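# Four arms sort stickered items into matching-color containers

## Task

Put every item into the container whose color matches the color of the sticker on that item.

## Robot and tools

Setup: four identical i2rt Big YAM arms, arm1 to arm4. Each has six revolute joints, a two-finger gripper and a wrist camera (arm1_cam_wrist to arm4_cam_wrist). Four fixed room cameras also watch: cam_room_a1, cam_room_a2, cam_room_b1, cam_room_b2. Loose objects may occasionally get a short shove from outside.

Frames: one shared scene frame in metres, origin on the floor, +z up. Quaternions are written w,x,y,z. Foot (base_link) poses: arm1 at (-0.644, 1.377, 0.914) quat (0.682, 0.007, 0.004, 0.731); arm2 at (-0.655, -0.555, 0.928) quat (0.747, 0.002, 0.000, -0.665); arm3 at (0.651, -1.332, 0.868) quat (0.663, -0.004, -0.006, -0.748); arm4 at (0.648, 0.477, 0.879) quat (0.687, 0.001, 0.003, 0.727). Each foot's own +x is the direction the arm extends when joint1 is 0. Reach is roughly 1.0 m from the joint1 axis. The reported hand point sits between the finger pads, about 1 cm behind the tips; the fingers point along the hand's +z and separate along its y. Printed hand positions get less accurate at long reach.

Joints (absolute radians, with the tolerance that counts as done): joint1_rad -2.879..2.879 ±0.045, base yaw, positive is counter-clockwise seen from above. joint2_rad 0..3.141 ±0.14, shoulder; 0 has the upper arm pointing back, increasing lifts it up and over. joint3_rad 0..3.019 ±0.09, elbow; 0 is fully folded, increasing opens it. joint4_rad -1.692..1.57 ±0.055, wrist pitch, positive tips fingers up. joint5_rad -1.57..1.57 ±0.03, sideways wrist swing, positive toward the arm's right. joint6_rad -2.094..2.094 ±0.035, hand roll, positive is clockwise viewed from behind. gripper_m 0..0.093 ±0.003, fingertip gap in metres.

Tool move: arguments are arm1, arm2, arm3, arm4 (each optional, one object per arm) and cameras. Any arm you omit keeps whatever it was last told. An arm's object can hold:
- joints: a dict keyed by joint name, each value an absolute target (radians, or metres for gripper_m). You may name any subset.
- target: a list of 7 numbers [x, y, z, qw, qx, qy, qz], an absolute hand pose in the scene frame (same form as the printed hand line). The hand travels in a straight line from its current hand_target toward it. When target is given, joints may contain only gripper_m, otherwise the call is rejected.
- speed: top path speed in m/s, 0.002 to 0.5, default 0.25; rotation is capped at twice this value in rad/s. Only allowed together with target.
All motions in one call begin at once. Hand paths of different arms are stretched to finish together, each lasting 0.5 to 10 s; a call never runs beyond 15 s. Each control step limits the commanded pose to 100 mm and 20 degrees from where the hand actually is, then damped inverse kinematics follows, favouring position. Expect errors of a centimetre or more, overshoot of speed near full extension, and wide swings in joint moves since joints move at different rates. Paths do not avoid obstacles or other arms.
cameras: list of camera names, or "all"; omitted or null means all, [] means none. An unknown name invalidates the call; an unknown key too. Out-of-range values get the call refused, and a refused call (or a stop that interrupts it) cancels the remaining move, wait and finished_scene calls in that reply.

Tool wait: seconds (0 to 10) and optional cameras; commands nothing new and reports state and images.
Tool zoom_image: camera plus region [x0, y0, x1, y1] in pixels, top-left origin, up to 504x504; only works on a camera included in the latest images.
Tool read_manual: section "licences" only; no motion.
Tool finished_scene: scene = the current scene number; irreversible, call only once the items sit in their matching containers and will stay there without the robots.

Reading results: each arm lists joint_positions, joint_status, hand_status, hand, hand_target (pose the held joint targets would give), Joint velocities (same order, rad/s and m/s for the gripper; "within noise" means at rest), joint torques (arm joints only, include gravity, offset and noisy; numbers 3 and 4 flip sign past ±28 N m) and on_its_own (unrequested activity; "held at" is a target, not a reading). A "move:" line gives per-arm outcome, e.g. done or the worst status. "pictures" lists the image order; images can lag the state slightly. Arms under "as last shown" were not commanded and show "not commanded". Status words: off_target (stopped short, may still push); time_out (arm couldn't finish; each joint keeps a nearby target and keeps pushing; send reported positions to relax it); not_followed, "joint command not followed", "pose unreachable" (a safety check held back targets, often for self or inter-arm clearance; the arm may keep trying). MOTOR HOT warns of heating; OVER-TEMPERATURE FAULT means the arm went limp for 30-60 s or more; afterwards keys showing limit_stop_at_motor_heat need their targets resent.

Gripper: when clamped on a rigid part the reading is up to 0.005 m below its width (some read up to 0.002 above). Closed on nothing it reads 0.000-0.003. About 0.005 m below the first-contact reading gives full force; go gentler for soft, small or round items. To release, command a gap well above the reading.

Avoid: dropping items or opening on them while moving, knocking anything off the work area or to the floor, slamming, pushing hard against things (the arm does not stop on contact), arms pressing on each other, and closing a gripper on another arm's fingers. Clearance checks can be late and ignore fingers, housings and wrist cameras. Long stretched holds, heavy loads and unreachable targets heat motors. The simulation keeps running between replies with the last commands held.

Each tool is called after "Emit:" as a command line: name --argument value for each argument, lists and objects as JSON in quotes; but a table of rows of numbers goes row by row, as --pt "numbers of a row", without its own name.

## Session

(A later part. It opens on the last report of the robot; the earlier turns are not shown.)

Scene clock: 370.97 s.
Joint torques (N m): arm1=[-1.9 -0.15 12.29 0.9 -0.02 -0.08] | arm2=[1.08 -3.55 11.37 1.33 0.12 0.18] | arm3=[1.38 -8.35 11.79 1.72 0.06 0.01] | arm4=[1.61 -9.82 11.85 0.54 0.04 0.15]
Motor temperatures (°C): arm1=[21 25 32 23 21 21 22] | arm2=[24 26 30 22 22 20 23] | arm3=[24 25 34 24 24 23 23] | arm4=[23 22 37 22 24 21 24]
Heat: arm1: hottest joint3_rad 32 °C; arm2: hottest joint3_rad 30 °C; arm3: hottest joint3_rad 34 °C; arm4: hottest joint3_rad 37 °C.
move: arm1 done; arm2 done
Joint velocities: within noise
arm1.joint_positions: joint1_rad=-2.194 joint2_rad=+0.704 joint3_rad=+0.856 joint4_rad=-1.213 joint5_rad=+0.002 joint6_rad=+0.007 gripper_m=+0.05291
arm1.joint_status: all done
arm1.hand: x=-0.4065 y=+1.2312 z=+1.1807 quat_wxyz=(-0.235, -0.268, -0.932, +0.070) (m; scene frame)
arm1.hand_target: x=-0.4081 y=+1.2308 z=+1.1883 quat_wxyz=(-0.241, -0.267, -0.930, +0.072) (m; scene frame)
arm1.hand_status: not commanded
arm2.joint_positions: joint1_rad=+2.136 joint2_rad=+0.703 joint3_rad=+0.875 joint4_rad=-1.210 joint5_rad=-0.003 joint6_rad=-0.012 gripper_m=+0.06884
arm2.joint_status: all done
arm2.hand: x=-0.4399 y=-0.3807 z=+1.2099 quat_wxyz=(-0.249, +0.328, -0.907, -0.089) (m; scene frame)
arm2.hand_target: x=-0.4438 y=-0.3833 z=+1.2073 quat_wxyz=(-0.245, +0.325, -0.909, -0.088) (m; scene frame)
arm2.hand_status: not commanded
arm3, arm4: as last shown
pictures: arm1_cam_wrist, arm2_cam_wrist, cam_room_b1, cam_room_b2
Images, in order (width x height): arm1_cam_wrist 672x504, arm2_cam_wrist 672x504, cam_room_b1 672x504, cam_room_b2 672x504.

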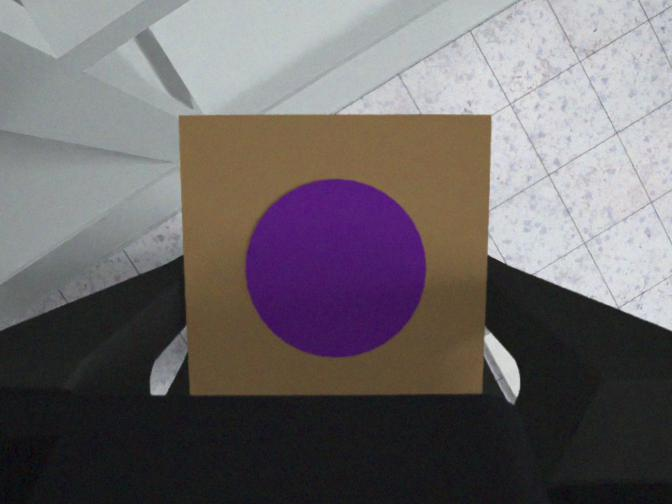

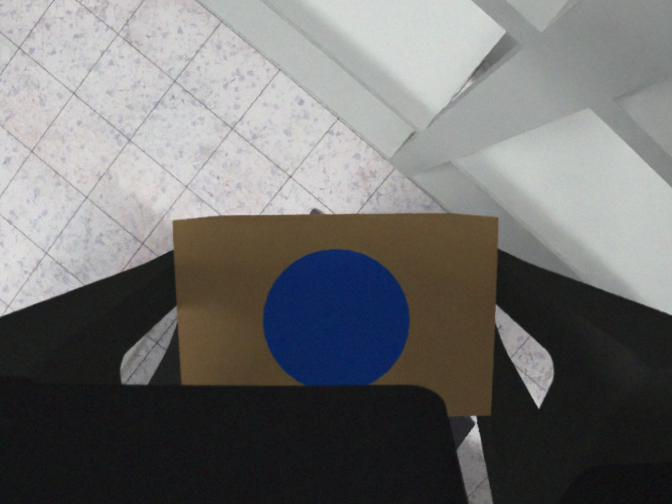

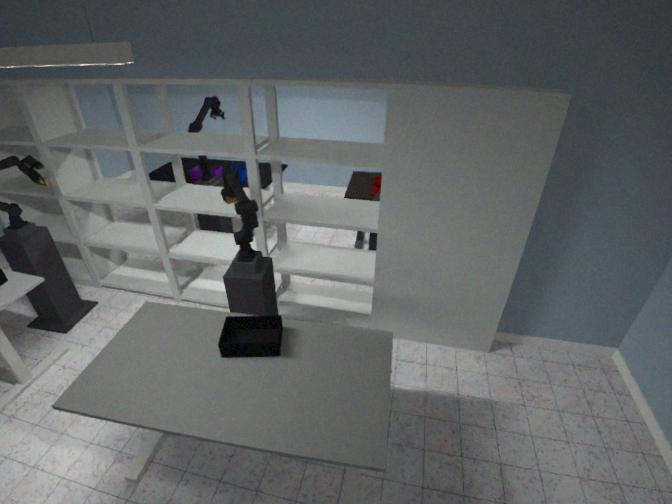

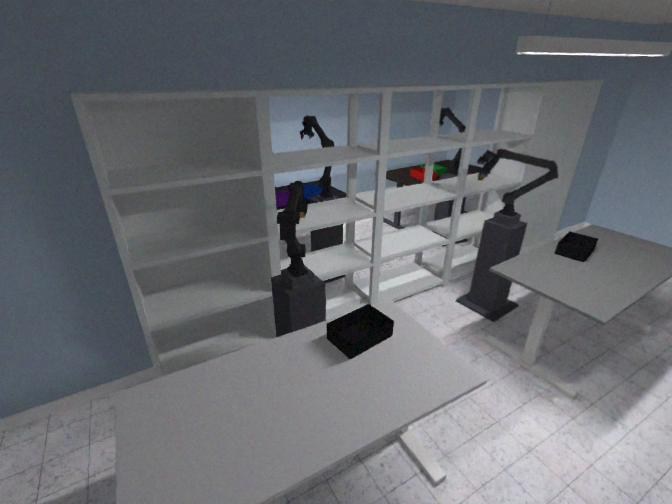

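Emit:
move --arm1 '{"target": [-0.01, 0.92, 1.11, 0.2463, 0.2969, 0.9192, -0.0796], "speed": 0.25}' --arm2 '{"target": [-0.02, -0.03, 1.11, 0.2435, -0.3272, 0.9088, 0.0877], "speed": 0.25}'

Scene clock: 389.77 s.
Joint torques (N m): arm1=[-3.19 -20.19 17.69 0.81 0.1 0.09] | arm2=[1.44 -24.59 17.5 1.26 0.12 0.19] | arm3=[1.14 -8.47 11.79 1.73 0.05 0.02] | arm4=[0.85 -9.82 11.78 0.5 0.04 0.16]
Motor temperatures (°C): arm1=[21 25 34 23 21 21 22] | arm2=[24 26 33 22 22 20 24] | arm3=[24 25 35 24 24 23 23] | arm4=[23 22 38 22 24 21 24]
Heat: arm1: hottest joint3_rad 34 °C; arm2: hottest joint3_rad 33 °C; arm3: hottest joint3_rad 35 °C; arm4: hottest joint3_rad 38 °C.
move: arm1 off_target; arm2 off_target
Joint velocities: within noise
arm1.joint_positions: joint1_rad=-2.257 joint2_rad=+2.088 joint3_rad=+1.997 joint4_rad=-1.001 joint5_rad=-0.009 joint6_rad=-0.007 gripper_m=+0.05291
arm1.joint_status: not commanded
arm1.hand: x=-0.0193 y=+0.9371 z=+1.0756 quat_wxyz=(-0.219, -0.290, -0.929, +0.069) (m; scene frame)
arm1.hand_target: x=-0.0120 y=+0.9216 z=+1.1101 quat_wxyz=(-0.247, -0.297, -0.919, +0.080) (m; scene frame)
arm1.hand_status: off_target (0.040 m and 3.6 deg from the pose sent, 0.509 m and 3.9 deg at the start)
arm2.joint_positions: joint1_rad=+2.137 joint2_rad=+2.245 joint3_rad=+2.257 joint4_rad=-1.082 joint5_rad=-0.002 joint6_rad=-0.012 gripper_m=+0.06884
arm2.joint_status: not commanded
arm2.hand: x=-0.0259 y=-0.0440 z=+1.1036 quat_wxyz=(-0.235, +0.330, -0.911, -0.084) (m; scene frame)
arm2.hand_target: x=-0.0210 y=-0.0307 z=+1.1099 quat_wxyz=(-0.245, +0.327, -0.908, -0.088) (m; scene frame)
arm2.hand_status: off_target (0.017 m and 1.2 deg from the pose sent, 0.556 m and 0.8 deg at the start)
arm3, arm4: as last shown
pictures: arm1_cam_wrist, arm2_cam_wrist, arm3_cam_wrist, arm4_cam_wrist, cam_room_a1, cam_room_a2, cam_room_b1, cam_room_b2
Images, in order (width x height): arm1_cam_wrist 672x504, arm2_cam_wrist 672x504, arm3_cam_wrist 672x504, arm4_cam_wrist 672x504, cam_room_a1 672x504, cam_room_a2 672x504, cam_room_b1 672x504, cam_room_b2 672x504.

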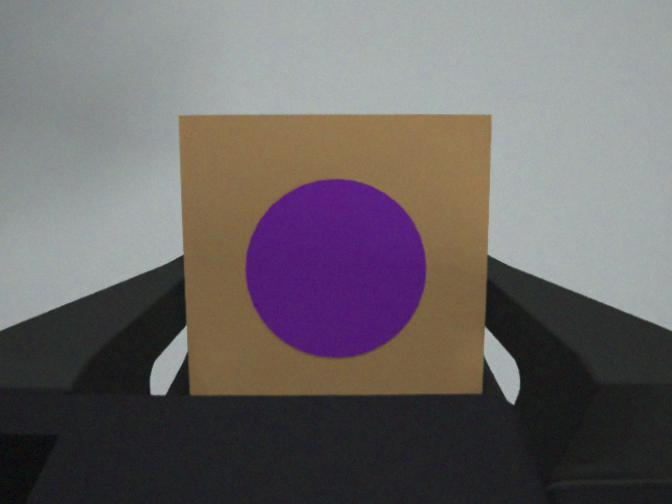

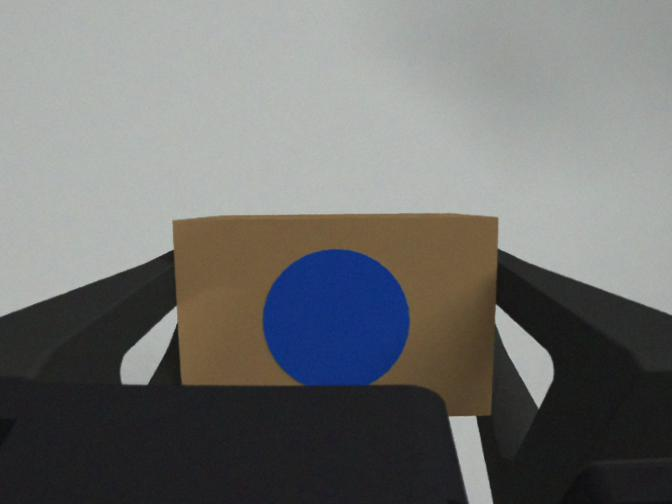

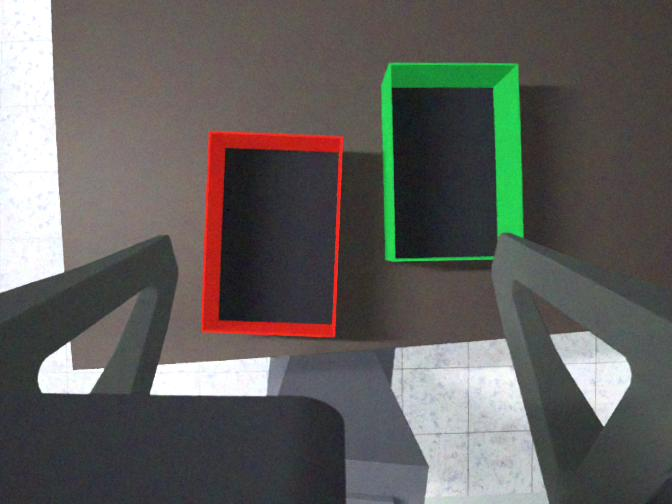

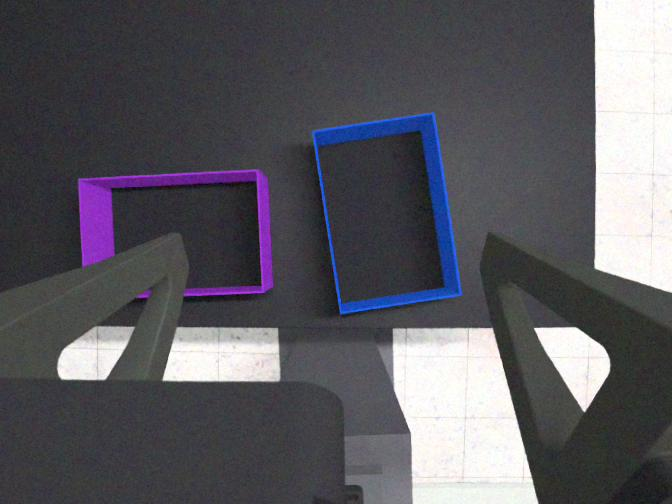

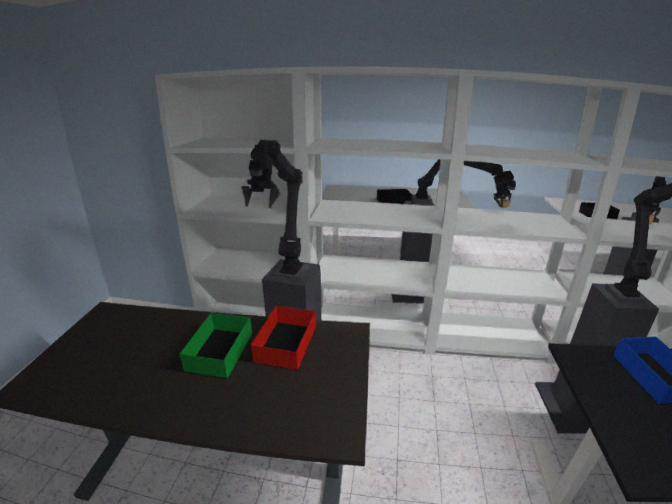

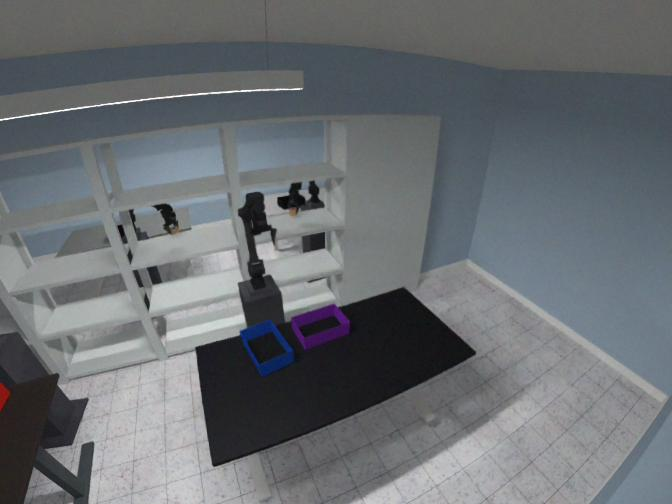

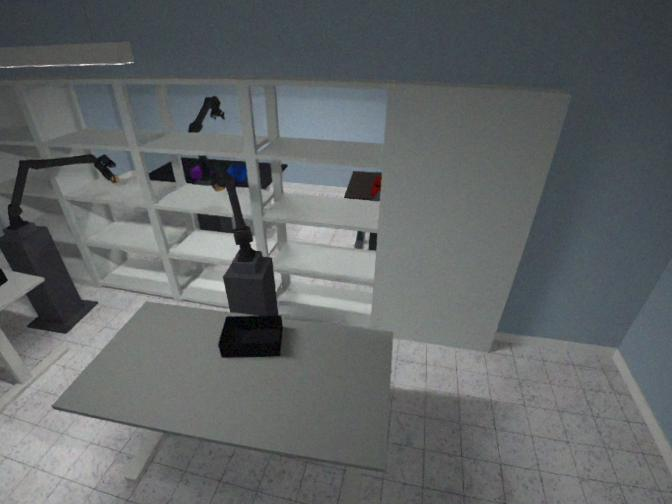

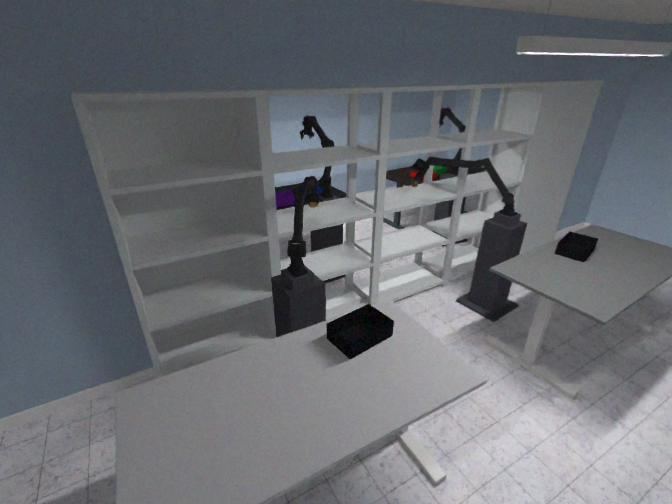

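Emit:
move --arm1 '{"target": [-0.003, 0.91, 1.085, 0.2701, 0.2963, 0.9119, -0.0878], "speed": 0.1}' --arm2 '{"target": [-0.015, -0.02, 1.07, 0.2435, -0.3272, 0.9088, 0.0877], "speed": 0.1}' --cameras '["cam_room_a1", "cam_room_a2"]'

Scene clock: 398.40 s.
Joint torques (N m): arm1=[-2.78 -18.84 12.48 1.92 0.03 0.11] | arm2=[1.55 -24.94 15.31 2.36 0.13 0.21] | arm3=[1.14 -8.29 11.75 1.73 0.06 0.02] | arm4=[0.97 -10.29 11.93 0.64 0.01 0.11]
Motor temperatures (°C): arm1=[21 26 36 23 21 21 22] | arm2=[24 26 35 22 22 20 24] | arm3=[24 25 35 24 24 23 23] | arm4=[23 22 38 22 24 21 24]
Heat: arm1: hottest joint3_rad 36 °C; arm2: hottest joint3_rad 35 °C; arm3: hottest joint3_rad 35 °C; arm4: hottest joint3_rad 38 °C.
move: arm1 off_target; arm2 off_target
Joint velocities: within noise
arm1.joint_positions: joint1_rad=-2.262 joint2_rad=+2.092 joint3_rad=+1.997 joint4_rad=-0.909 joint5_rad=-0.009 joint6_rad=-0.007 gripper_m=+0.05291
arm1.joint_status: not commanded
arm1.hand: x=-0.0056 y=+0.9220 z=+1.0840 quat_wxyz=(-0.259, -0.289, -0.918, +0.083) (m; scene frame)
arm1.hand_target: x=-0.0033 y=+0.9103 z=+1.0849 quat_wxyz=(-0.270, -0.296, -0.912, +0.088) (m; scene frame)
arm1.hand_status: off_target (0.012 m and 1.7 deg from the pose sent, 0.033 m and 6.6 deg at the start)
arm2.joint_positions: joint1_rad=+2.142 joint2_rad=+2.286 joint3_rad=+2.257 joint4_rad=-1.042 joint5_rad=+0.001 joint6_rad=-0.008 gripper_m=+0.06884
arm2.joint_status: not commanded
arm2.hand: x=-0.0209 y=-0.0345 z=+1.0762 quat_wxyz=(-0.235, +0.330, -0.910, -0.083) (m; scene frame)
arm2.hand_target: x=-0.0158 y=-0.0207 z=+1.0699 quat_wxyz=(-0.244, +0.327, -0.909, -0.088) (m; scene frame)
arm2.hand_status: off_target (0.017 m and 1.2 deg from the pose sent, 0.043 m and 1.1 deg at the start)
arm3.joint_positions: joint1_rad=+1.690 joint2_rad=+1.195 joint3_rad=+1.757 joint4_rad=-1.490 joint5_rad=-0.001 joint6_rad=-0.007 gripper_m=+0.09398
arm3.joint_status: not commanded
arm3.hand: x=+1.0669 y=-1.3255 z=+1.3822 quat_wxyz=(-0.316, +0.005, -0.949, +0.008) (m; scene frame)
arm3.hand_target: x=+1.0683 y=-1.3249 z=+1.4042 quat_wxyz=(-0.343, +0.002, -0.939, +0.007) (m; scene frame)
arm3.hand_status: not commanded
arm4.joint_positions: joint1_rad=-1.628 joint2_rad=+1.207 joint3_rad=+1.748 joint4_rad=-1.466 joint5_rad=+0.002 joint6_rad=-0.011 gripper_m=+0.09403
arm4.joint_status: not commanded
arm4.hand: x=+1.0764 y=+0.4779 z=+1.3859 quat_wxyz=(-0.315, +0.005, -0.949, +0.004) (m; scene frame)
arm4.hand_target: x=+1.0685 y=+0.4788 z=+1.4132 quat_wxyz=(-0.339, +0.001, -0.941, +0.002) (m; scene frame)
arm4.hand_status: not commanded
pictures: cam_room_a1, cam_room_a2
Images, in order (width x height): cam_room_a1 672x504, cam_room_a2 672x504.

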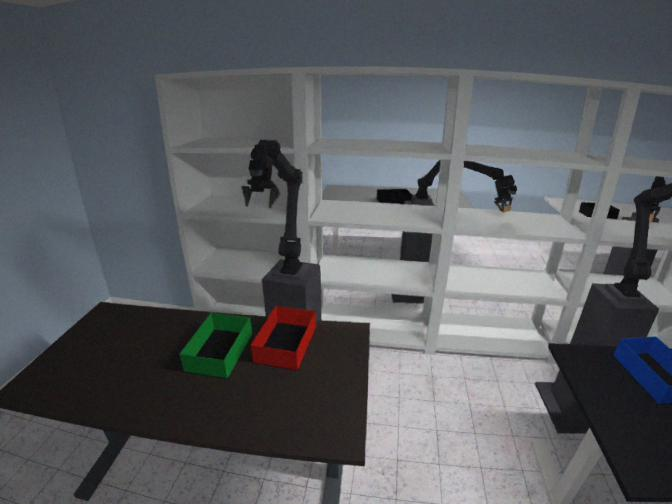

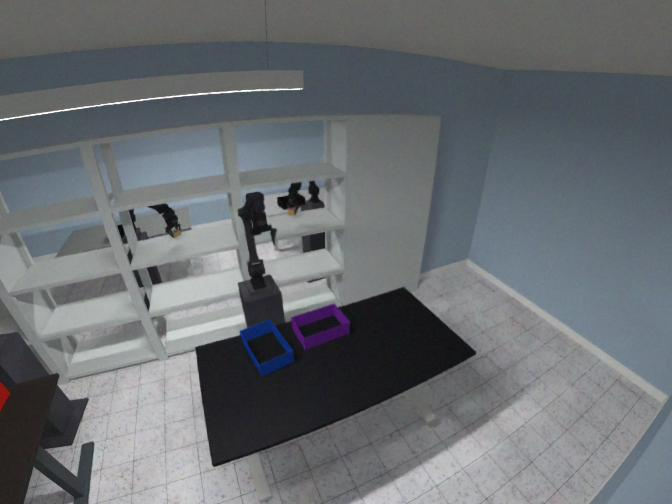

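Emit:
move --arm1 '{"target": [-0.003, 0.91, 1.06, 0.2701, 0.2963, 0.9119, -0.0878], "speed": 0.08}' --arm2 '{"target": [-0.015, -0.02, 1.045, 0.2435, -0.3272, 0.9088, 0.0877], "speed": 0.08}' --cameras '["arm1_cam_wrist", "arm2_cam_wrist"]'

Scene clock: 403.53 s.
Joint torques (N m): arm1=[-3.6 -20.25 11.78 1.95 0.08 0.15] | arm2=[1.44 -24.76 10.86 2.63 0.13 0.2] | arm3=[1.2 -8.53 11.78 1.73 0.05 0.02] | arm4=[1.03 -9.88 11.85 0.57 0.01 0.15]
Motor temperatures (°C): arm1=[21 26 36 23 21 21 22] | arm2=[24 26 35 22 22 20 24] | arm3=[24 25 35 24 24 23 23] | arm4=[23 22 38 22 24 21 24]
Heat: arm1: hottest joint3_rad 36 °C; arm2: hottest joint3_rad 35 °C; arm3: hottest joint3_rad 35 °C; arm4: hottest joint3_rad 38 °C.
move: arm1 off_target; arm2 off_target
Joint velocities: within noise
arm1.joint_positions: joint1_rad=-2.262 joint2_rad=+2.109 joint3_rad=+1.957 joint4_rad=-0.851 joint5_rad=-0.009 joint6_rad=-0.007 gripper_m=+0.05291
arm1.joint_status: not commanded
arm1.hand: x=-0.0038 y=+0.9205 z=+1.0585 quat_wxyz=(-0.260, -0.289, -0.917, +0.084) (m; scene frame)
arm1.hand_target: x=-0.0032 y=+0.9102 z=+1.0600 quat_wxyz=(-0.270, -0.296, -0.912, +0.088) (m; scene frame)
arm1.hand_status: off_target (0.011 m and 1.6 deg from the pose sent, 0.027 m and 1.7 deg at the start)
arm2.joint_positions: joint1_rad=+2.143 joint2_rad=+2.286 joint3_rad=+2.254 joint4_rad=-0.986 joint5_rad=+0.002 joint6_rad=-0.008 gripper_m=+0.06884
arm2.joint_status: not commanded
arm2.hand: x=-0.0124 y=-0.0272 z=+1.0813 quat_wxyz=(-0.259, +0.328, -0.904, -0.092) (m; scene frame)
arm2.hand_target: x=-0.0163 y=-0.0210 z=+1.0454 quat_wxyz=(-0.243, +0.327, -0.909, -0.087) (m; scene frame)
arm2.hand_status: off_target (0.037 m and 1.9 deg from the pose sent, 0.035 m and 1.2 deg at the start)
arm3, arm4: as last shown
pictures: arm1_cam_wrist, arm2_cam_wrist
Images, in order (width x height): arm1_cam_wrist 672x504, arm2_cam_wrist 672x504.

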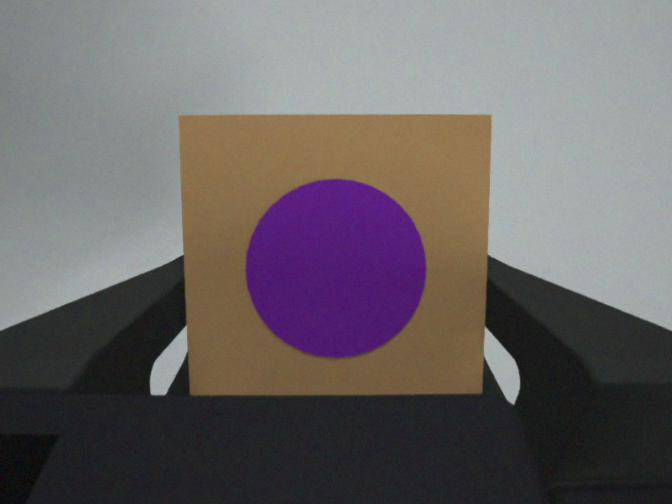

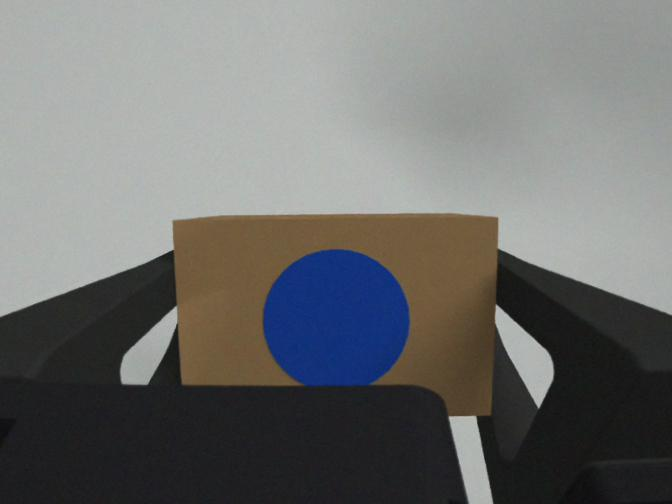

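Emit:
wait --seconds 0.5 --cameras '["cam_room_a1", "cam_room_a2"]'

Emit:
zoom_image --camera "cam_room_a1" --region '[450, 140, 570, 230]'

Emit:
zoom_image --camera "cam_room_a2" --region '[240, 160, 360, 250]'

Scene clock: 411.47 s.
Joint torques (N m): arm1=[-2.78 -20.54 11.99 2.02 0.07 0.08] | arm2=[1.32 -24.64 10.85 2.61 0.12 0.2] | arm3=[1.2 -8.41 11.79 1.72 0.06 0.03] | arm4=[1.08 -10.05 11.85 0.62 0.05 0.16]
Motor temperatures (°C): arm1=[21 26 36 23 21 21 22] | arm2=[24 27 34 22 22 20 24] | arm3=[24 25 35 24 24 23 23] | arm4=[23 22 38 22 24 21 24]
Heat: arm1: hottest joint3_rad 36 °C; arm2: hottest joint3_rad 34 °C; arm3: hottest joint3_rad 35 °C; arm4: hottest joint3_rad 38 °C.
Joint velocities: arm1=[within noise] | arm2=[within noise] | arm3=[within noise] | arm4=[-0.015 -0.005 0.002 -0.017 0.022 0.154 0]
arm1.joint_positions: joint1_rad=-2.262 joint2_rad=+2.109 joint3_rad=+1.957 joint4_rad=-0.851 joint5_rad=-0.009 joint6_rad=-0.007 gripper_m=+0.05291
arm1.joint_status: not commanded
arm1.hand: x=-0.0038 y=+0.9205 z=+1.0585 quat_wxyz=(-0.260, -0.289, -0.917, +0.084) (m; scene frame)
arm1.hand_target: x=-0.0032 y=+0.9102 z=+1.0600 quat_wxyz=(-0.270, -0.296, -0.912, +0.088) (m; scene frame)
arm1.hand_status: off_target (0.011 m and 1.6 deg from the pose sent, 0.027 m and 1.7 deg at the start)
arm2.joint_positions: joint1_rad=+2.143 joint2_rad=+2.286 joint3_rad=+2.254 joint4_rad=-0.986 joint5_rad=+0.002 joint6_rad=-0.008 gripper_m=+0.06884
arm2.joint_status: not commanded
arm2.hand: x=-0.0124 y=-0.0272 z=+1.0813 quat_wxyz=(-0.259, +0.328, -0.904, -0.092) (m; scene frame)
arm2.hand_target: x=-0.0163 y=-0.0210 z=+1.0454 quat_wxyz=(-0.243, +0.327, -0.909, -0.087) (m; scene frame)
arm2.hand_status: off_target (0.037 m and 1.9 deg from the pose sent, 0.035 m and 1.2 deg at the start)
arm3.joint_positions: joint1_rad=+1.690 joint2_rad=+1.195 joint3_rad=+1.757 joint4_rad=-1.490 joint5_rad=-0.001 joint6_rad=-0.007 gripper_m=+0.09398
arm3.joint_status: not commanded
arm3.hand: x=+1.0669 y=-1.3255 z=+1.3822 quat_wxyz=(-0.316, +0.005, -0.949, +0.008) (m; scene frame)
arm3.hand_target: x=+1.0683 y=-1.3249 z=+1.4042 quat_wxyz=(-0.343, +0.002, -0.939, +0.007) (m; scene frame)
arm3.hand_status: not commanded
arm4.joint_positions: joint1_rad=-1.628 joint2_rad=+1.207 joint3_rad=+1.748 joint4_rad=-1.466 joint5_rad=+0.002 joint6_rad=-0.011 gripper_m=+0.09403
arm4.joint_status: not commanded
arm4.hand: x=+1.0764 y=+0.4779 z=+1.3859 quat_wxyz=(-0.315, +0.005, -0.949, +0.004) (m; scene frame)
arm4.hand_target: x=+1.0685 y=+0.4788 z=+1.4132 quat_wxyz=(-0.339, +0.001, -0.941, +0.002) (m; scene frame)
arm4.hand_status: not commanded
wait: 0.50 s; at rest from the start
pictures: cam_room_a1, cam_room_a2
Images, in order (width x height): cam_room_a1 672x504, cam_room_a2 672x504.

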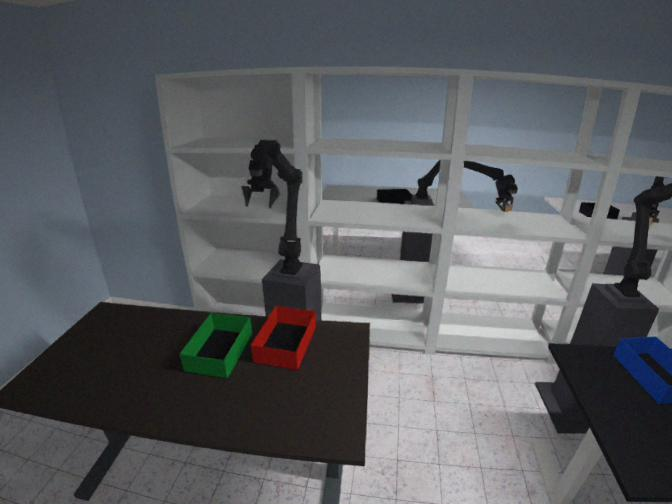

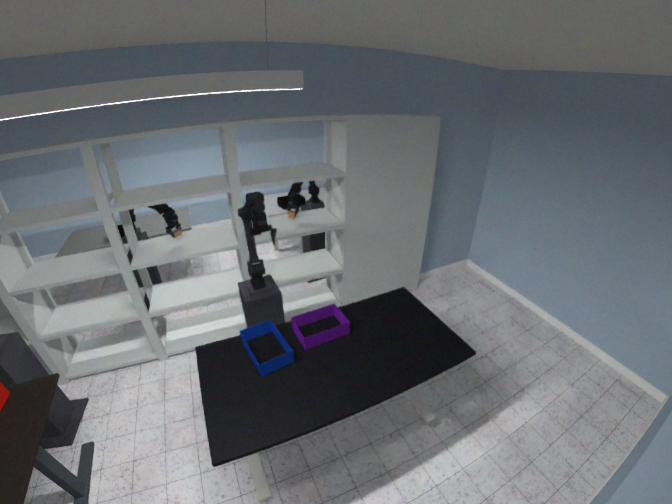

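Scaled by 4.200.

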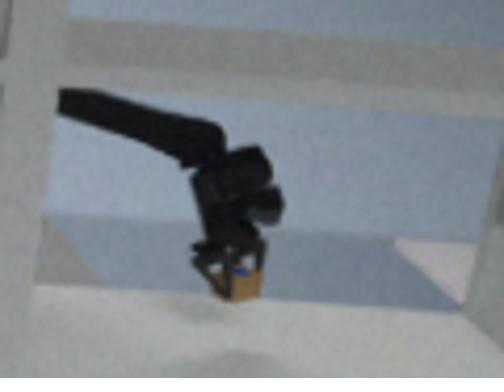

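Scaled by 4.200.

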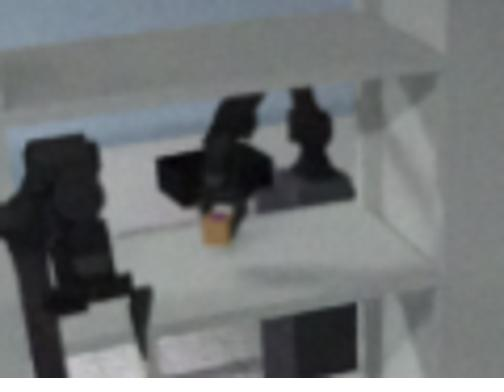

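Emit:
move --arm1 '{"target": [-0.003, 0.91, 1.045, 0.2701, 0.2963, 0.9119, -0.0878], "speed": 0.08}' --arm2 '{"target": [-0.015, -0.02, 1.03, 0.2435, -0.3272, 0.9088, 0.0877], "speed": 0.08}' --cameras '[]'

Emit:
move --arm1 '{"target": [-0.003, 0.91, 1.035, 0.2701, 0.2963, 0.9119, -0.0878], "speed": 0.08}' --arm2 '{"target": [-0.015, -0.02, 1.02, 0.2435, -0.3272, 0.9088, 0.0877], "speed": 0.08}' --cameras '["cam_room_a1", "cam_room_a2"]'

Emit:
zoom_image --camera "cam_room_a1" --region '[450, 140, 570, 230]'

Emit:
zoom_image --camera "cam_room_a2" --region '[240, 160, 360, 250]'

Scene clock: 418.00 s.
Joint torques (N m): arm1=[-2.49 -19.31 11.62 2.09 0.1 0.07] | arm2=[1.38 -24.35 10.86 2.65 0.13 0.2] | arm3=[1.26 -8.59 11.78 1.7 0.07 0.02] | arm4=[0.67 -10.11 11.81 0.61 0.05 0.13]
Motor temperatures (°C): arm1=[21 26 36 23 21 21 22] | arm2=[24 27 34 23 22 20 24] | arm3=[24 25 35 24 24 23 23] | arm4=[23 22 38 22 24 21 24]
Heat: arm1: hottest joint3_rad 36 °C; arm2: hottest joint3_rad 34 °C; arm3: hottest joint3_rad 35 °C; arm4: hottest joint3_rad 38 °C.
move: arm1 off_target; arm2 off_target
Joint velocities: within noise
arm1.joint_positions: joint1_rad=-2.262 joint2_rad=+2.113 joint3_rad=+1.934 joint4_rad=-0.817 joint5_rad=-0.009 joint6_rad=-0.007 gripper_m=+0.05291
arm1.joint_status: not commanded
arm1.hand: x=-0.0034 y=+0.9201 z=+1.0483 quat_wxyz=(-0.263, -0.289, -0.917, +0.085) (m; scene frame)
arm1.hand_target: x=-0.0032 y=+0.9102 z=+1.0451 quat_wxyz=(-0.270, -0.296, -0.912, +0.088) (m; scene frame)
arm1.hand_status: off_target (0.011 m and 1.3 deg from the pose sent, 0.017 m and 1.6 deg at the start)
arm2.joint_positions: joint1_rad=+2.143 joint2_rad=+2.287 joint3_rad=+2.222 joint4_rad=-0.950 joint5_rad=+0.002 joint6_rad=-0.008 gripper_m=+0.06884
arm2.joint_status: not commanded
arm2.hand: x=-0.0121 y=-0.0269 z=+1.0694 quat_wxyz=(-0.261, +0.328, -0.903, -0.092) (m; scene frame)
arm2.hand_target: x=-0.0165 y=-0.0212 z=+1.0307 quat_wxyz=(-0.244, +0.327, -0.909, -0.088) (m; scene frame)
arm2.hand_status: off_target (0.040 m and 2.1 deg from the pose sent, 0.052 m and 1.9 deg at the start)
arm3, arm4: as last shown
pictures: none
No camera images: "cameras" was empty.

Scene clock: 418.97 s.
Joint torques (N m): arm1=[-2.49 -19.02 11.73 2.06 0.03 0.15] | arm2=[1.38 -24.12 10.85 2.62 0.12 0.2] | arm3=[1.2 -8.53 11.81 1.72 0.05 0.01] | arm4=[0.79 -9.7 11.82 0.58 0.04 0.13]
Motor temperatures (°C): arm1=[21 26 36 23 21 21 22] | arm2=[24 27 34 23 22 20 24] | arm3=[24 25 35 24 24 23 23] | arm4=[23 22 38 22 24 21 24]
Heat: arm1: hottest joint3_rad 36 °C; arm2: hottest joint3_rad 34 °C; arm3: hottest joint3_rad 35 °C; arm4: hottest joint3_rad 38 °C.
move: arm1 off_target; arm2 off_target
Joint velocities: within noise
arm1.joint_positions: joint1_rad=-2.262 joint2_rad=+2.119 joint3_rad=+1.917 joint4_rad=-0.795 joint5_rad=-0.009 joint6_rad=-0.007 gripper_m=+0.05291
arm1.joint_status: not commanded
arm1.hand: x=-0.0034 y=+0.9200 z=+1.0380 quat_wxyz=(-0.263, -0.289, -0.917, +0.085) (m; scene frame)
arm1.hand_target: x=-0.0032 y=+0.9102 z=+1.0351 quat_wxyz=(-0.270, -0.296, -0.912, +0.088) (m; scene frame)
arm1.hand_status: off_target (0.011 m and 1.3 deg from the pose sent, 0.017 m and 1.3 deg at the start)
arm2.joint_positions: joint1_rad=+2.143 joint2_rad=+2.291 joint3_rad=+2.205 joint4_rad=-0.927 joint5_rad=+0.002 joint6_rad=-0.008 gripper_m=+0.06884
arm2.joint_status: not commanded
arm2.hand: x=-0.0117 y=-0.0265 z=+1.0596 quat_wxyz=(-0.261, +0.328, -0.903, -0.092) (m; scene frame)
arm2.hand_target: x=-0.0165 y=-0.0212 z=+1.0207 quat_wxyz=(-0.243, +0.327, -0.909, -0.088) (m; scene frame)
arm2.hand_status: off_target (0.040 m and 2.2 deg from the pose sent, 0.050 m and 2.1 deg at the start)
arm3, arm4: as last shown
pictures: cam_room_a1, cam_room_a2
Images, in order (width x height): cam_room_a1 672x504, cam_room_a2 672x504.

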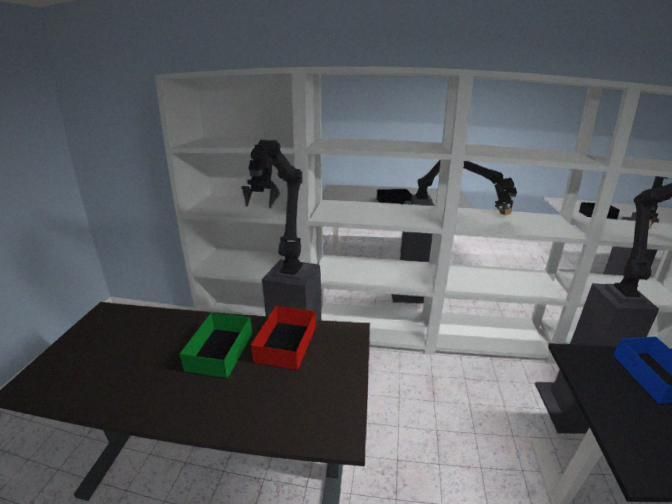

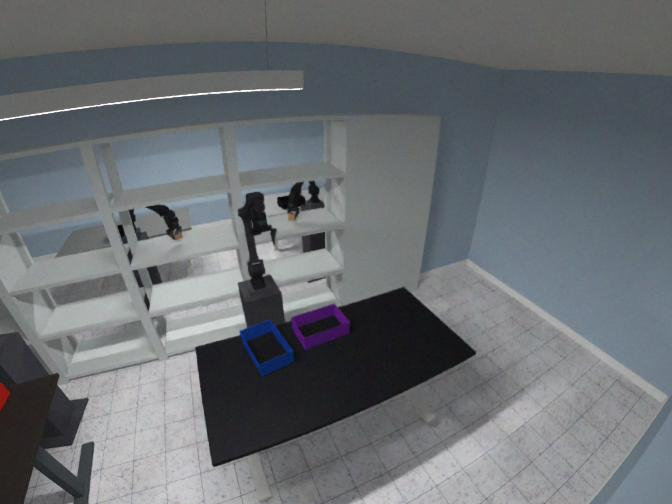

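Scaled by 4.200.

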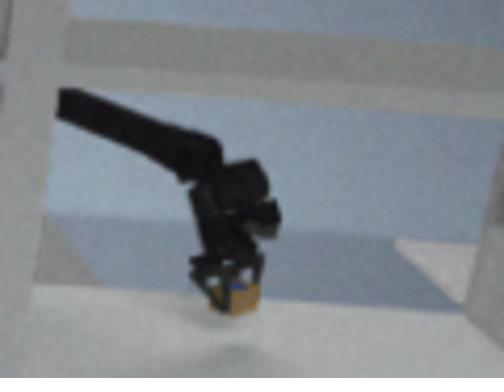

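Scaled by 4.200.

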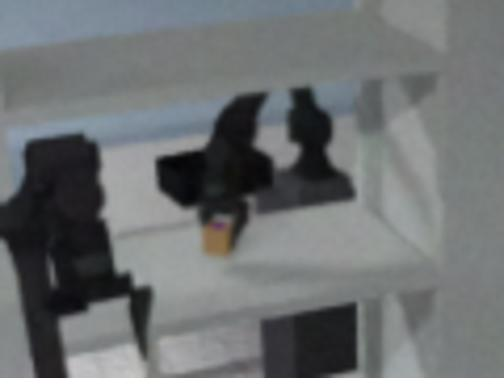

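Emit:
move --arm1 '{"target": [-0.003, 0.91, 1.025, 0.2701, 0.2963, 0.9119, -0.0878], "speed": 0.08}' --arm2 '{"target": [-0.015, -0.02, 1.005, 0.2435, -0.3272, 0.9088, 0.0877], "speed": 0.08}' --cameras '[]'

Emit:
move --arm1 '{"target": [-0.003, 0.91, 1.017, 0.2701, 0.2963, 0.9119, -0.0878], "speed": 0.08}' --arm2 '{"target": [-0.015, -0.02, 0.99, 0.2435, -0.3272, 0.9088, 0.0877], "speed": 0.08}' --cameras '["cam_room_a1", "cam_room_a2"]'

Emit:
zoom_image --camera "cam_room_a1" --region '[450, 140, 570, 230]'

Emit:
zoom_image --camera "cam_room_a2" --region '[240, 160, 360, 250]'

Scene clock: 427.23 s.
Joint torques (N m): arm1=[-2.9 -18.9 11.48 2.13 0.05 0.11] | arm2=[1.38 -24.59 10.92 2.61 0.12 0.2] | arm3=[1.2 -8.47 11.75 1.73 0.06 0.03] | arm4=[0.62 -10.17 11.82 0.57 0.01 0.13]
Motor temperatures (°C): arm1=[21 27 36 23 21 21 22] | arm2=[24 27 34 23 22 20 24] | arm3=[24 25 35 24 24 23 23] | arm4=[23 22 38 22 24 21 24]
Heat: arm1: hottest joint3_rad 36 °C; arm2: hottest joint3_rad 34 °C; arm3: hottest joint3_rad 35 °C; arm4: hottest joint3_rad 38 °C.
move: arm1 done; arm2 off_target
Joint velocities: within noise
arm1.joint_positions: joint1_rad=-2.262 joint2_rad=+2.126 joint3_rad=+1.902 joint4_rad=-0.773 joint5_rad=-0.009 joint6_rad=-0.007 gripper_m=+0.05291
arm1.joint_status: not commanded
arm1.hand: x=-0.0034 y=+0.9199 z=+1.0282 quat_wxyz=(-0.263, -0.289, -0.917, +0.085) (m; scene frame)
arm1.hand_target: x=-0.0032 y=+0.9102 z=+1.0250 quat_wxyz=(-0.270, -0.296, -0.912, +0.088) (m; scene frame)
arm1.hand_status: done (0.010 m and 1.3 deg from the pose sent, 0.016 m and 1.3 deg at the start)
arm2.joint_positions: joint1_rad=+2.143 joint2_rad=+2.301 joint3_rad=+2.180 joint4_rad=-0.895 joint5_rad=+0.002 joint6_rad=-0.008 gripper_m=+0.06884
arm2.joint_status: not commanded
arm2.hand: x=-0.0113 y=-0.0262 z=+1.0429 quat_wxyz=(-0.260, +0.328, -0.904, -0.092) (m; scene frame)
arm2.hand_target: x=-0.0165 y=-0.0211 z=+1.0056 quat_wxyz=(-0.243, +0.327, -0.909, -0.088) (m; scene frame)
arm2.hand_status: off_target (0.039 m and 2.0 deg from the pose sent, 0.055 m and 2.1 deg at the start)
arm3, arm4: as last shown
pictures: none
No camera images: "cameras" was empty.

Scene clock: 428.23 s.
Joint torques (N m): arm1=[-2.78 -19.14 11.41 1.87 0.1 0.11] | arm2=[1.49 -24.59 10.88 2.59 0.13 0.2] | arm3=[1.26 -8.47 11.81 1.7 0.05 0.02] | arm4=[0.91 -10.23 11.79 0.59 0.05 0.14]
Motor temperatures (°C): arm1=[21 27 36 23 21 21 22] | arm2=[24 27 34 23 22 20 24] | arm3=[24 25 35 24 24 23 23] | arm4=[23 22 38 22 24 21 24]
Heat: arm1: hottest joint3_rad 36 °C; arm2: hottest joint3_rad 34 °C; arm3: hottest joint3_rad 35 °C; arm4: hottest joint3_rad 38 °C.
move: arm1 off_target; arm2 off_target
Joint velocities: within noise
arm1.joint_positions: joint1_rad=-2.262 joint2_rad=+2.131 joint3_rad=+1.891 joint4_rad=-0.755 joint5_rad=-0.009 joint6_rad=-0.007 gripper_m=+0.05291
arm1.joint_status: not commanded
arm1.hand: x=-0.0033 y=+0.9198 z=+1.0208 quat_wxyz=(-0.264, -0.289, -0.916, +0.085) (m; scene frame)
arm1.hand_target: x=-0.0032 y=+0.9102 z=+1.0172 quat_wxyz=(-0.270, -0.296, -0.912, +0.088) (m; scene frame)
arm1.hand_status: off_target (0.011 m and 1.3 deg from the pose sent, 0.015 m and 1.3 deg at the start)
arm2.joint_positions: joint1_rad=+2.143 joint2_rad=+2.311 joint3_rad=+2.158 joint4_rad=-0.863 joint5_rad=+0.002 joint6_rad=-0.008 gripper_m=+0.06884
arm2.joint_status: not commanded
arm2.hand: x=-0.0107 y=-0.0257 z=+1.0278 quat_wxyz=(-0.260, +0.328, -0.904, -0.092) (m; scene frame)
arm2.hand_target: x=-0.0164 y=-0.0211 z=+0.9906 quat_wxyz=(-0.243, +0.327, -0.909, -0.088) (m; scene frame)
arm2.hand_status: off_target (0.038 m and 2.0 deg from the pose sent, 0.053 m and 2.0 deg at the start)
arm3, arm4: as last shown
pictures: cam_room_a1, cam_room_a2
Images, in order (width x height): cam_room_a1 672x504, cam_room_a2 672x504.

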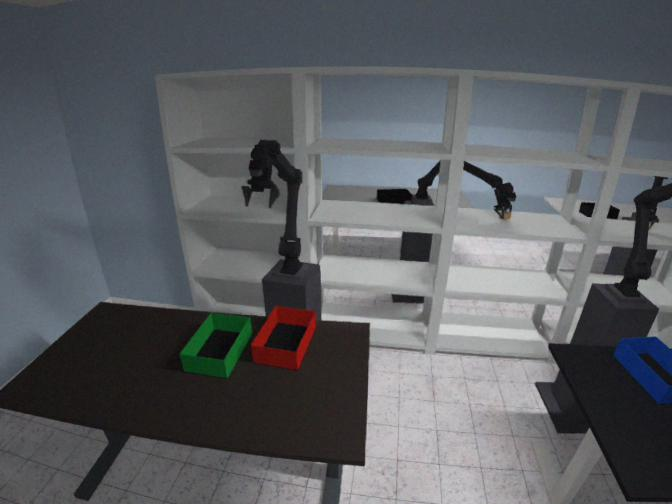

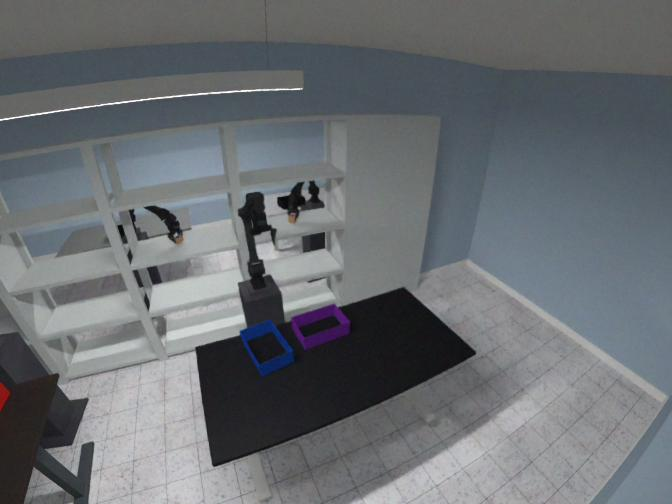

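Scaled by 4.200.

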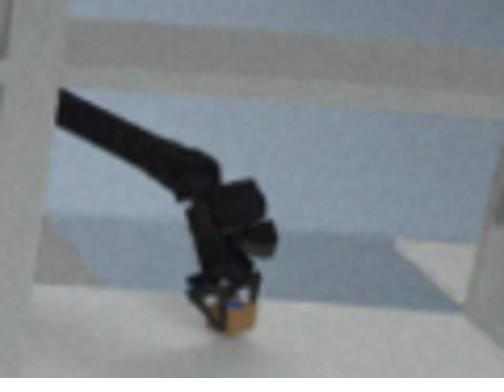

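Scaled by 4.200.

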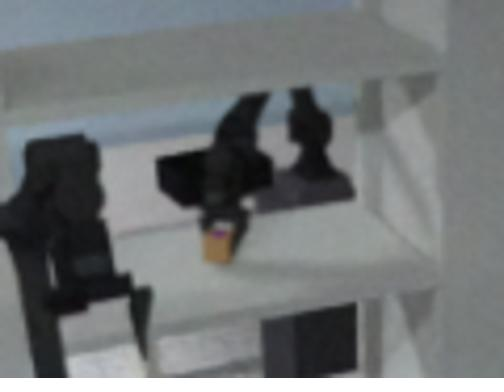

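Emit:
move --arm1 '{"target": [-0.003, 0.91, 1.010, 0.2701, 0.2963, 0.9119, -0.0878], "speed": 0.06}' --arm2 '{"target": [-0.015, -0.02, 0.982, 0.2435, -0.3272, 0.9088, 0.0877], "speed": 0.06}' --cameras '[]'

Emit:
move --arm1 '{"target": [-0.003, 0.91, 1.002, 0.2701, 0.2963, 0.9119, -0.0878], "speed": 0.06}' --arm2 '{"target": [-0.015, -0.02, 0.974, 0.2435, -0.3272, 0.9088, 0.0877], "speed": 0.06}' --cameras '["cam_room_a1", "cam_room_a2"]'

Emit:
zoom_image --camera "cam_room_a1" --region '[450, 140, 570, 230]'

Emit:
zoom_image --camera "cam_room_a2" --region '[240, 160, 360, 250]'

Scene clock: 436.80 s.
Joint torques (N m): arm1=[-2.84 -19.14 11.6 2.09 0.08 0.11] | arm2=[1.44 -24.53 10.74 2.62 0.13 0.2] | arm3=[1.26 -8.47 11.78 1.73 0.06 0.03] | arm4=[0.56 -9.76 11.84 0.53 0.05 0.15]
Motor temperatures (°C): arm1=[21 27 35 23 21 21 22] | arm2=[24 27 33 23 22 20 24] | arm3=[24 25 35 24 24 23 23] | arm4=[23 22 39 22 24 21 24]
Heat: arm1: hottest joint3_rad 35 °C; arm2: hottest joint3_rad 33 °C; arm3: hottest joint3_rad 35 °C; arm4: hottest joint3_rad 39 °C.
move: arm1 done; arm2 off_target
Joint velocities: within noise
arm1.joint_positions: joint1_rad=-2.262 joint2_rad=+2.137 joint3_rad=+1.882 joint4_rad=-0.740 joint5_rad=-0.009 joint6_rad=-0.007 gripper_m=+0.05291
arm1.joint_status: not commanded
arm1.hand: x=-0.0033 y=+0.9197 z=+1.0136 quat_wxyz=(-0.263, -0.289, -0.916, +0.085) (m; scene frame)
arm1.hand_target: x=-0.0032 y=+0.9102 z=+1.0102 quat_wxyz=(-0.270, -0.296, -0.912, +0.088) (m; scene frame)
arm1.hand_status: done (0.010 m and 1.3 deg from the pose sent, 0.014 m and 1.3 deg at the start)
arm2.joint_positions: joint1_rad=+2.143 joint2_rad=+2.316 joint3_rad=+2.149 joint4_rad=-0.846 joint5_rad=+0.002 joint6_rad=-0.008 gripper_m=+0.06884
arm2.joint_status: not commanded
arm2.hand: x=-0.0101 y=-0.0252 z=+1.0218 quat_wxyz=(-0.261, +0.328, -0.903, -0.092) (m; scene frame)
arm2.hand_target: x=-0.0165 y=-0.0212 z=+0.9826 quat_wxyz=(-0.243, +0.327, -0.909, -0.088) (m; scene frame)
arm2.hand_status: off_target (0.040 m and 2.2 deg from the pose sent, 0.046 m and 2.0 deg at the start)
arm3, arm4: as last shown
pictures: none
No camera images: "cameras" was empty.

Scene clock: 437.77 s.
Joint torques (N m): arm1=[-2.67 -19.37 11.32 1.98 0.06 0.11] | arm2=[1.38 -24.47 10.82 2.61 0.12 0.2] | arm3=[1.2 -8.41 11.77 1.73 0.07 0.01] | arm4=[0.85 -10.05 11.82 0.68 0.01 0.14]
Motor temperatures (°C): arm1=[21 27 35 23 21 21 22] | arm2=[24 28 33 23 22 20 24] | arm3=[24 25 35 24 24 23 23] | arm4=[23 22 39 22 24 21 24]
Heat: arm1: hottest joint3_rad 35 °C; arm2: hottest joint3_rad 33 °C; arm3: hottest joint3_rad 35 °C; arm4: hottest joint3_rad 39 °C.
move: arm1 off_target; arm2 off_target
Joint velocities: within noise
arm1.joint_positions: joint1_rad=-2.262 joint2_rad=+2.142 joint3_rad=+1.872 joint4_rad=-0.723 joint5_rad=-0.009 joint6_rad=-0.006 gripper_m=+0.05291
arm1.joint_status: not commanded
arm1.hand: x=-0.0028 y=+0.9193 z=+1.0077 quat_wxyz=(-0.265, -0.289, -0.916, +0.085) (m; scene frame)
arm1.hand_target: x=-0.0032 y=+0.9102 z=+1.0021 quat_wxyz=(-0.270, -0.296, -0.912, +0.088) (m; scene frame)
arm1.hand_status: off_target (0.011 m and 1.1 deg from the pose sent, 0.015 m and 1.3 deg at the start)
arm2.joint_positions: joint1_rad=+2.143 joint2_rad=+2.322 joint3_rad=+2.138 joint4_rad=-0.831 joint5_rad=+0.002 joint6_rad=-0.008 gripper_m=+0.06884
arm2.joint_status: not commanded
arm2.hand: x=-0.0100 y=-0.0251 z=+1.0134 quat_wxyz=(-0.261, +0.328, -0.903, -0.092) (m; scene frame)
arm2.hand_target: x=-0.0165 y=-0.0212 z=+0.9748 quat_wxyz=(-0.243, +0.327, -0.909, -0.088) (m; scene frame)
arm2.hand_status: off_target (0.040 m and 2.1 deg from the pose sent, 0.048 m and 2.2 deg at the start)
arm3, arm4: as last shown
pictures: cam_room_a1, cam_room_a2
Images, in order (width x height): cam_room_a1 672x504, cam_room_a2 672x504.

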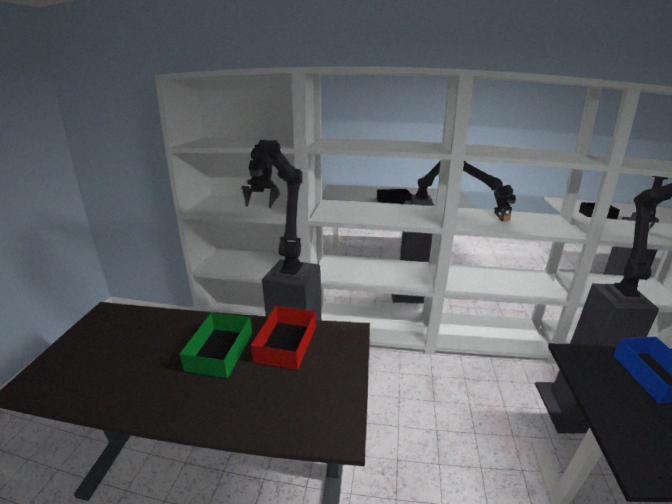

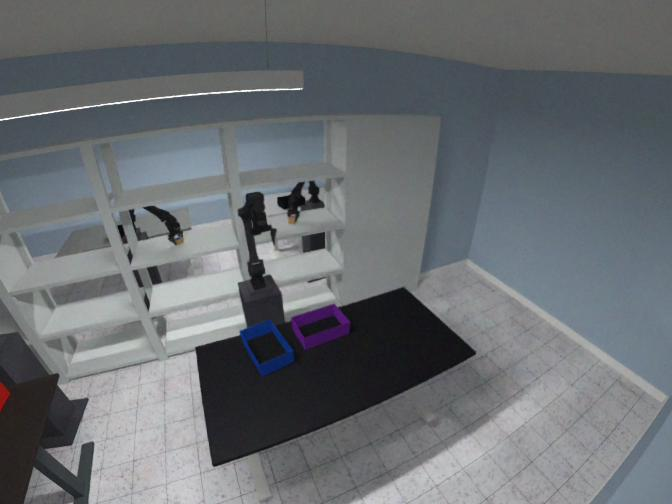

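Scaled by 4.200.

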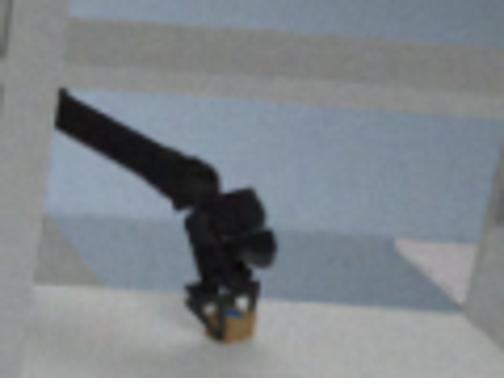

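Scaled by 4.200.

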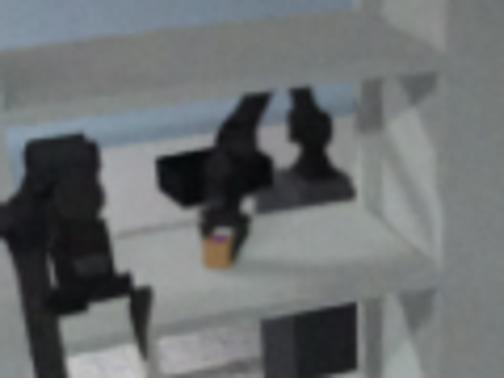

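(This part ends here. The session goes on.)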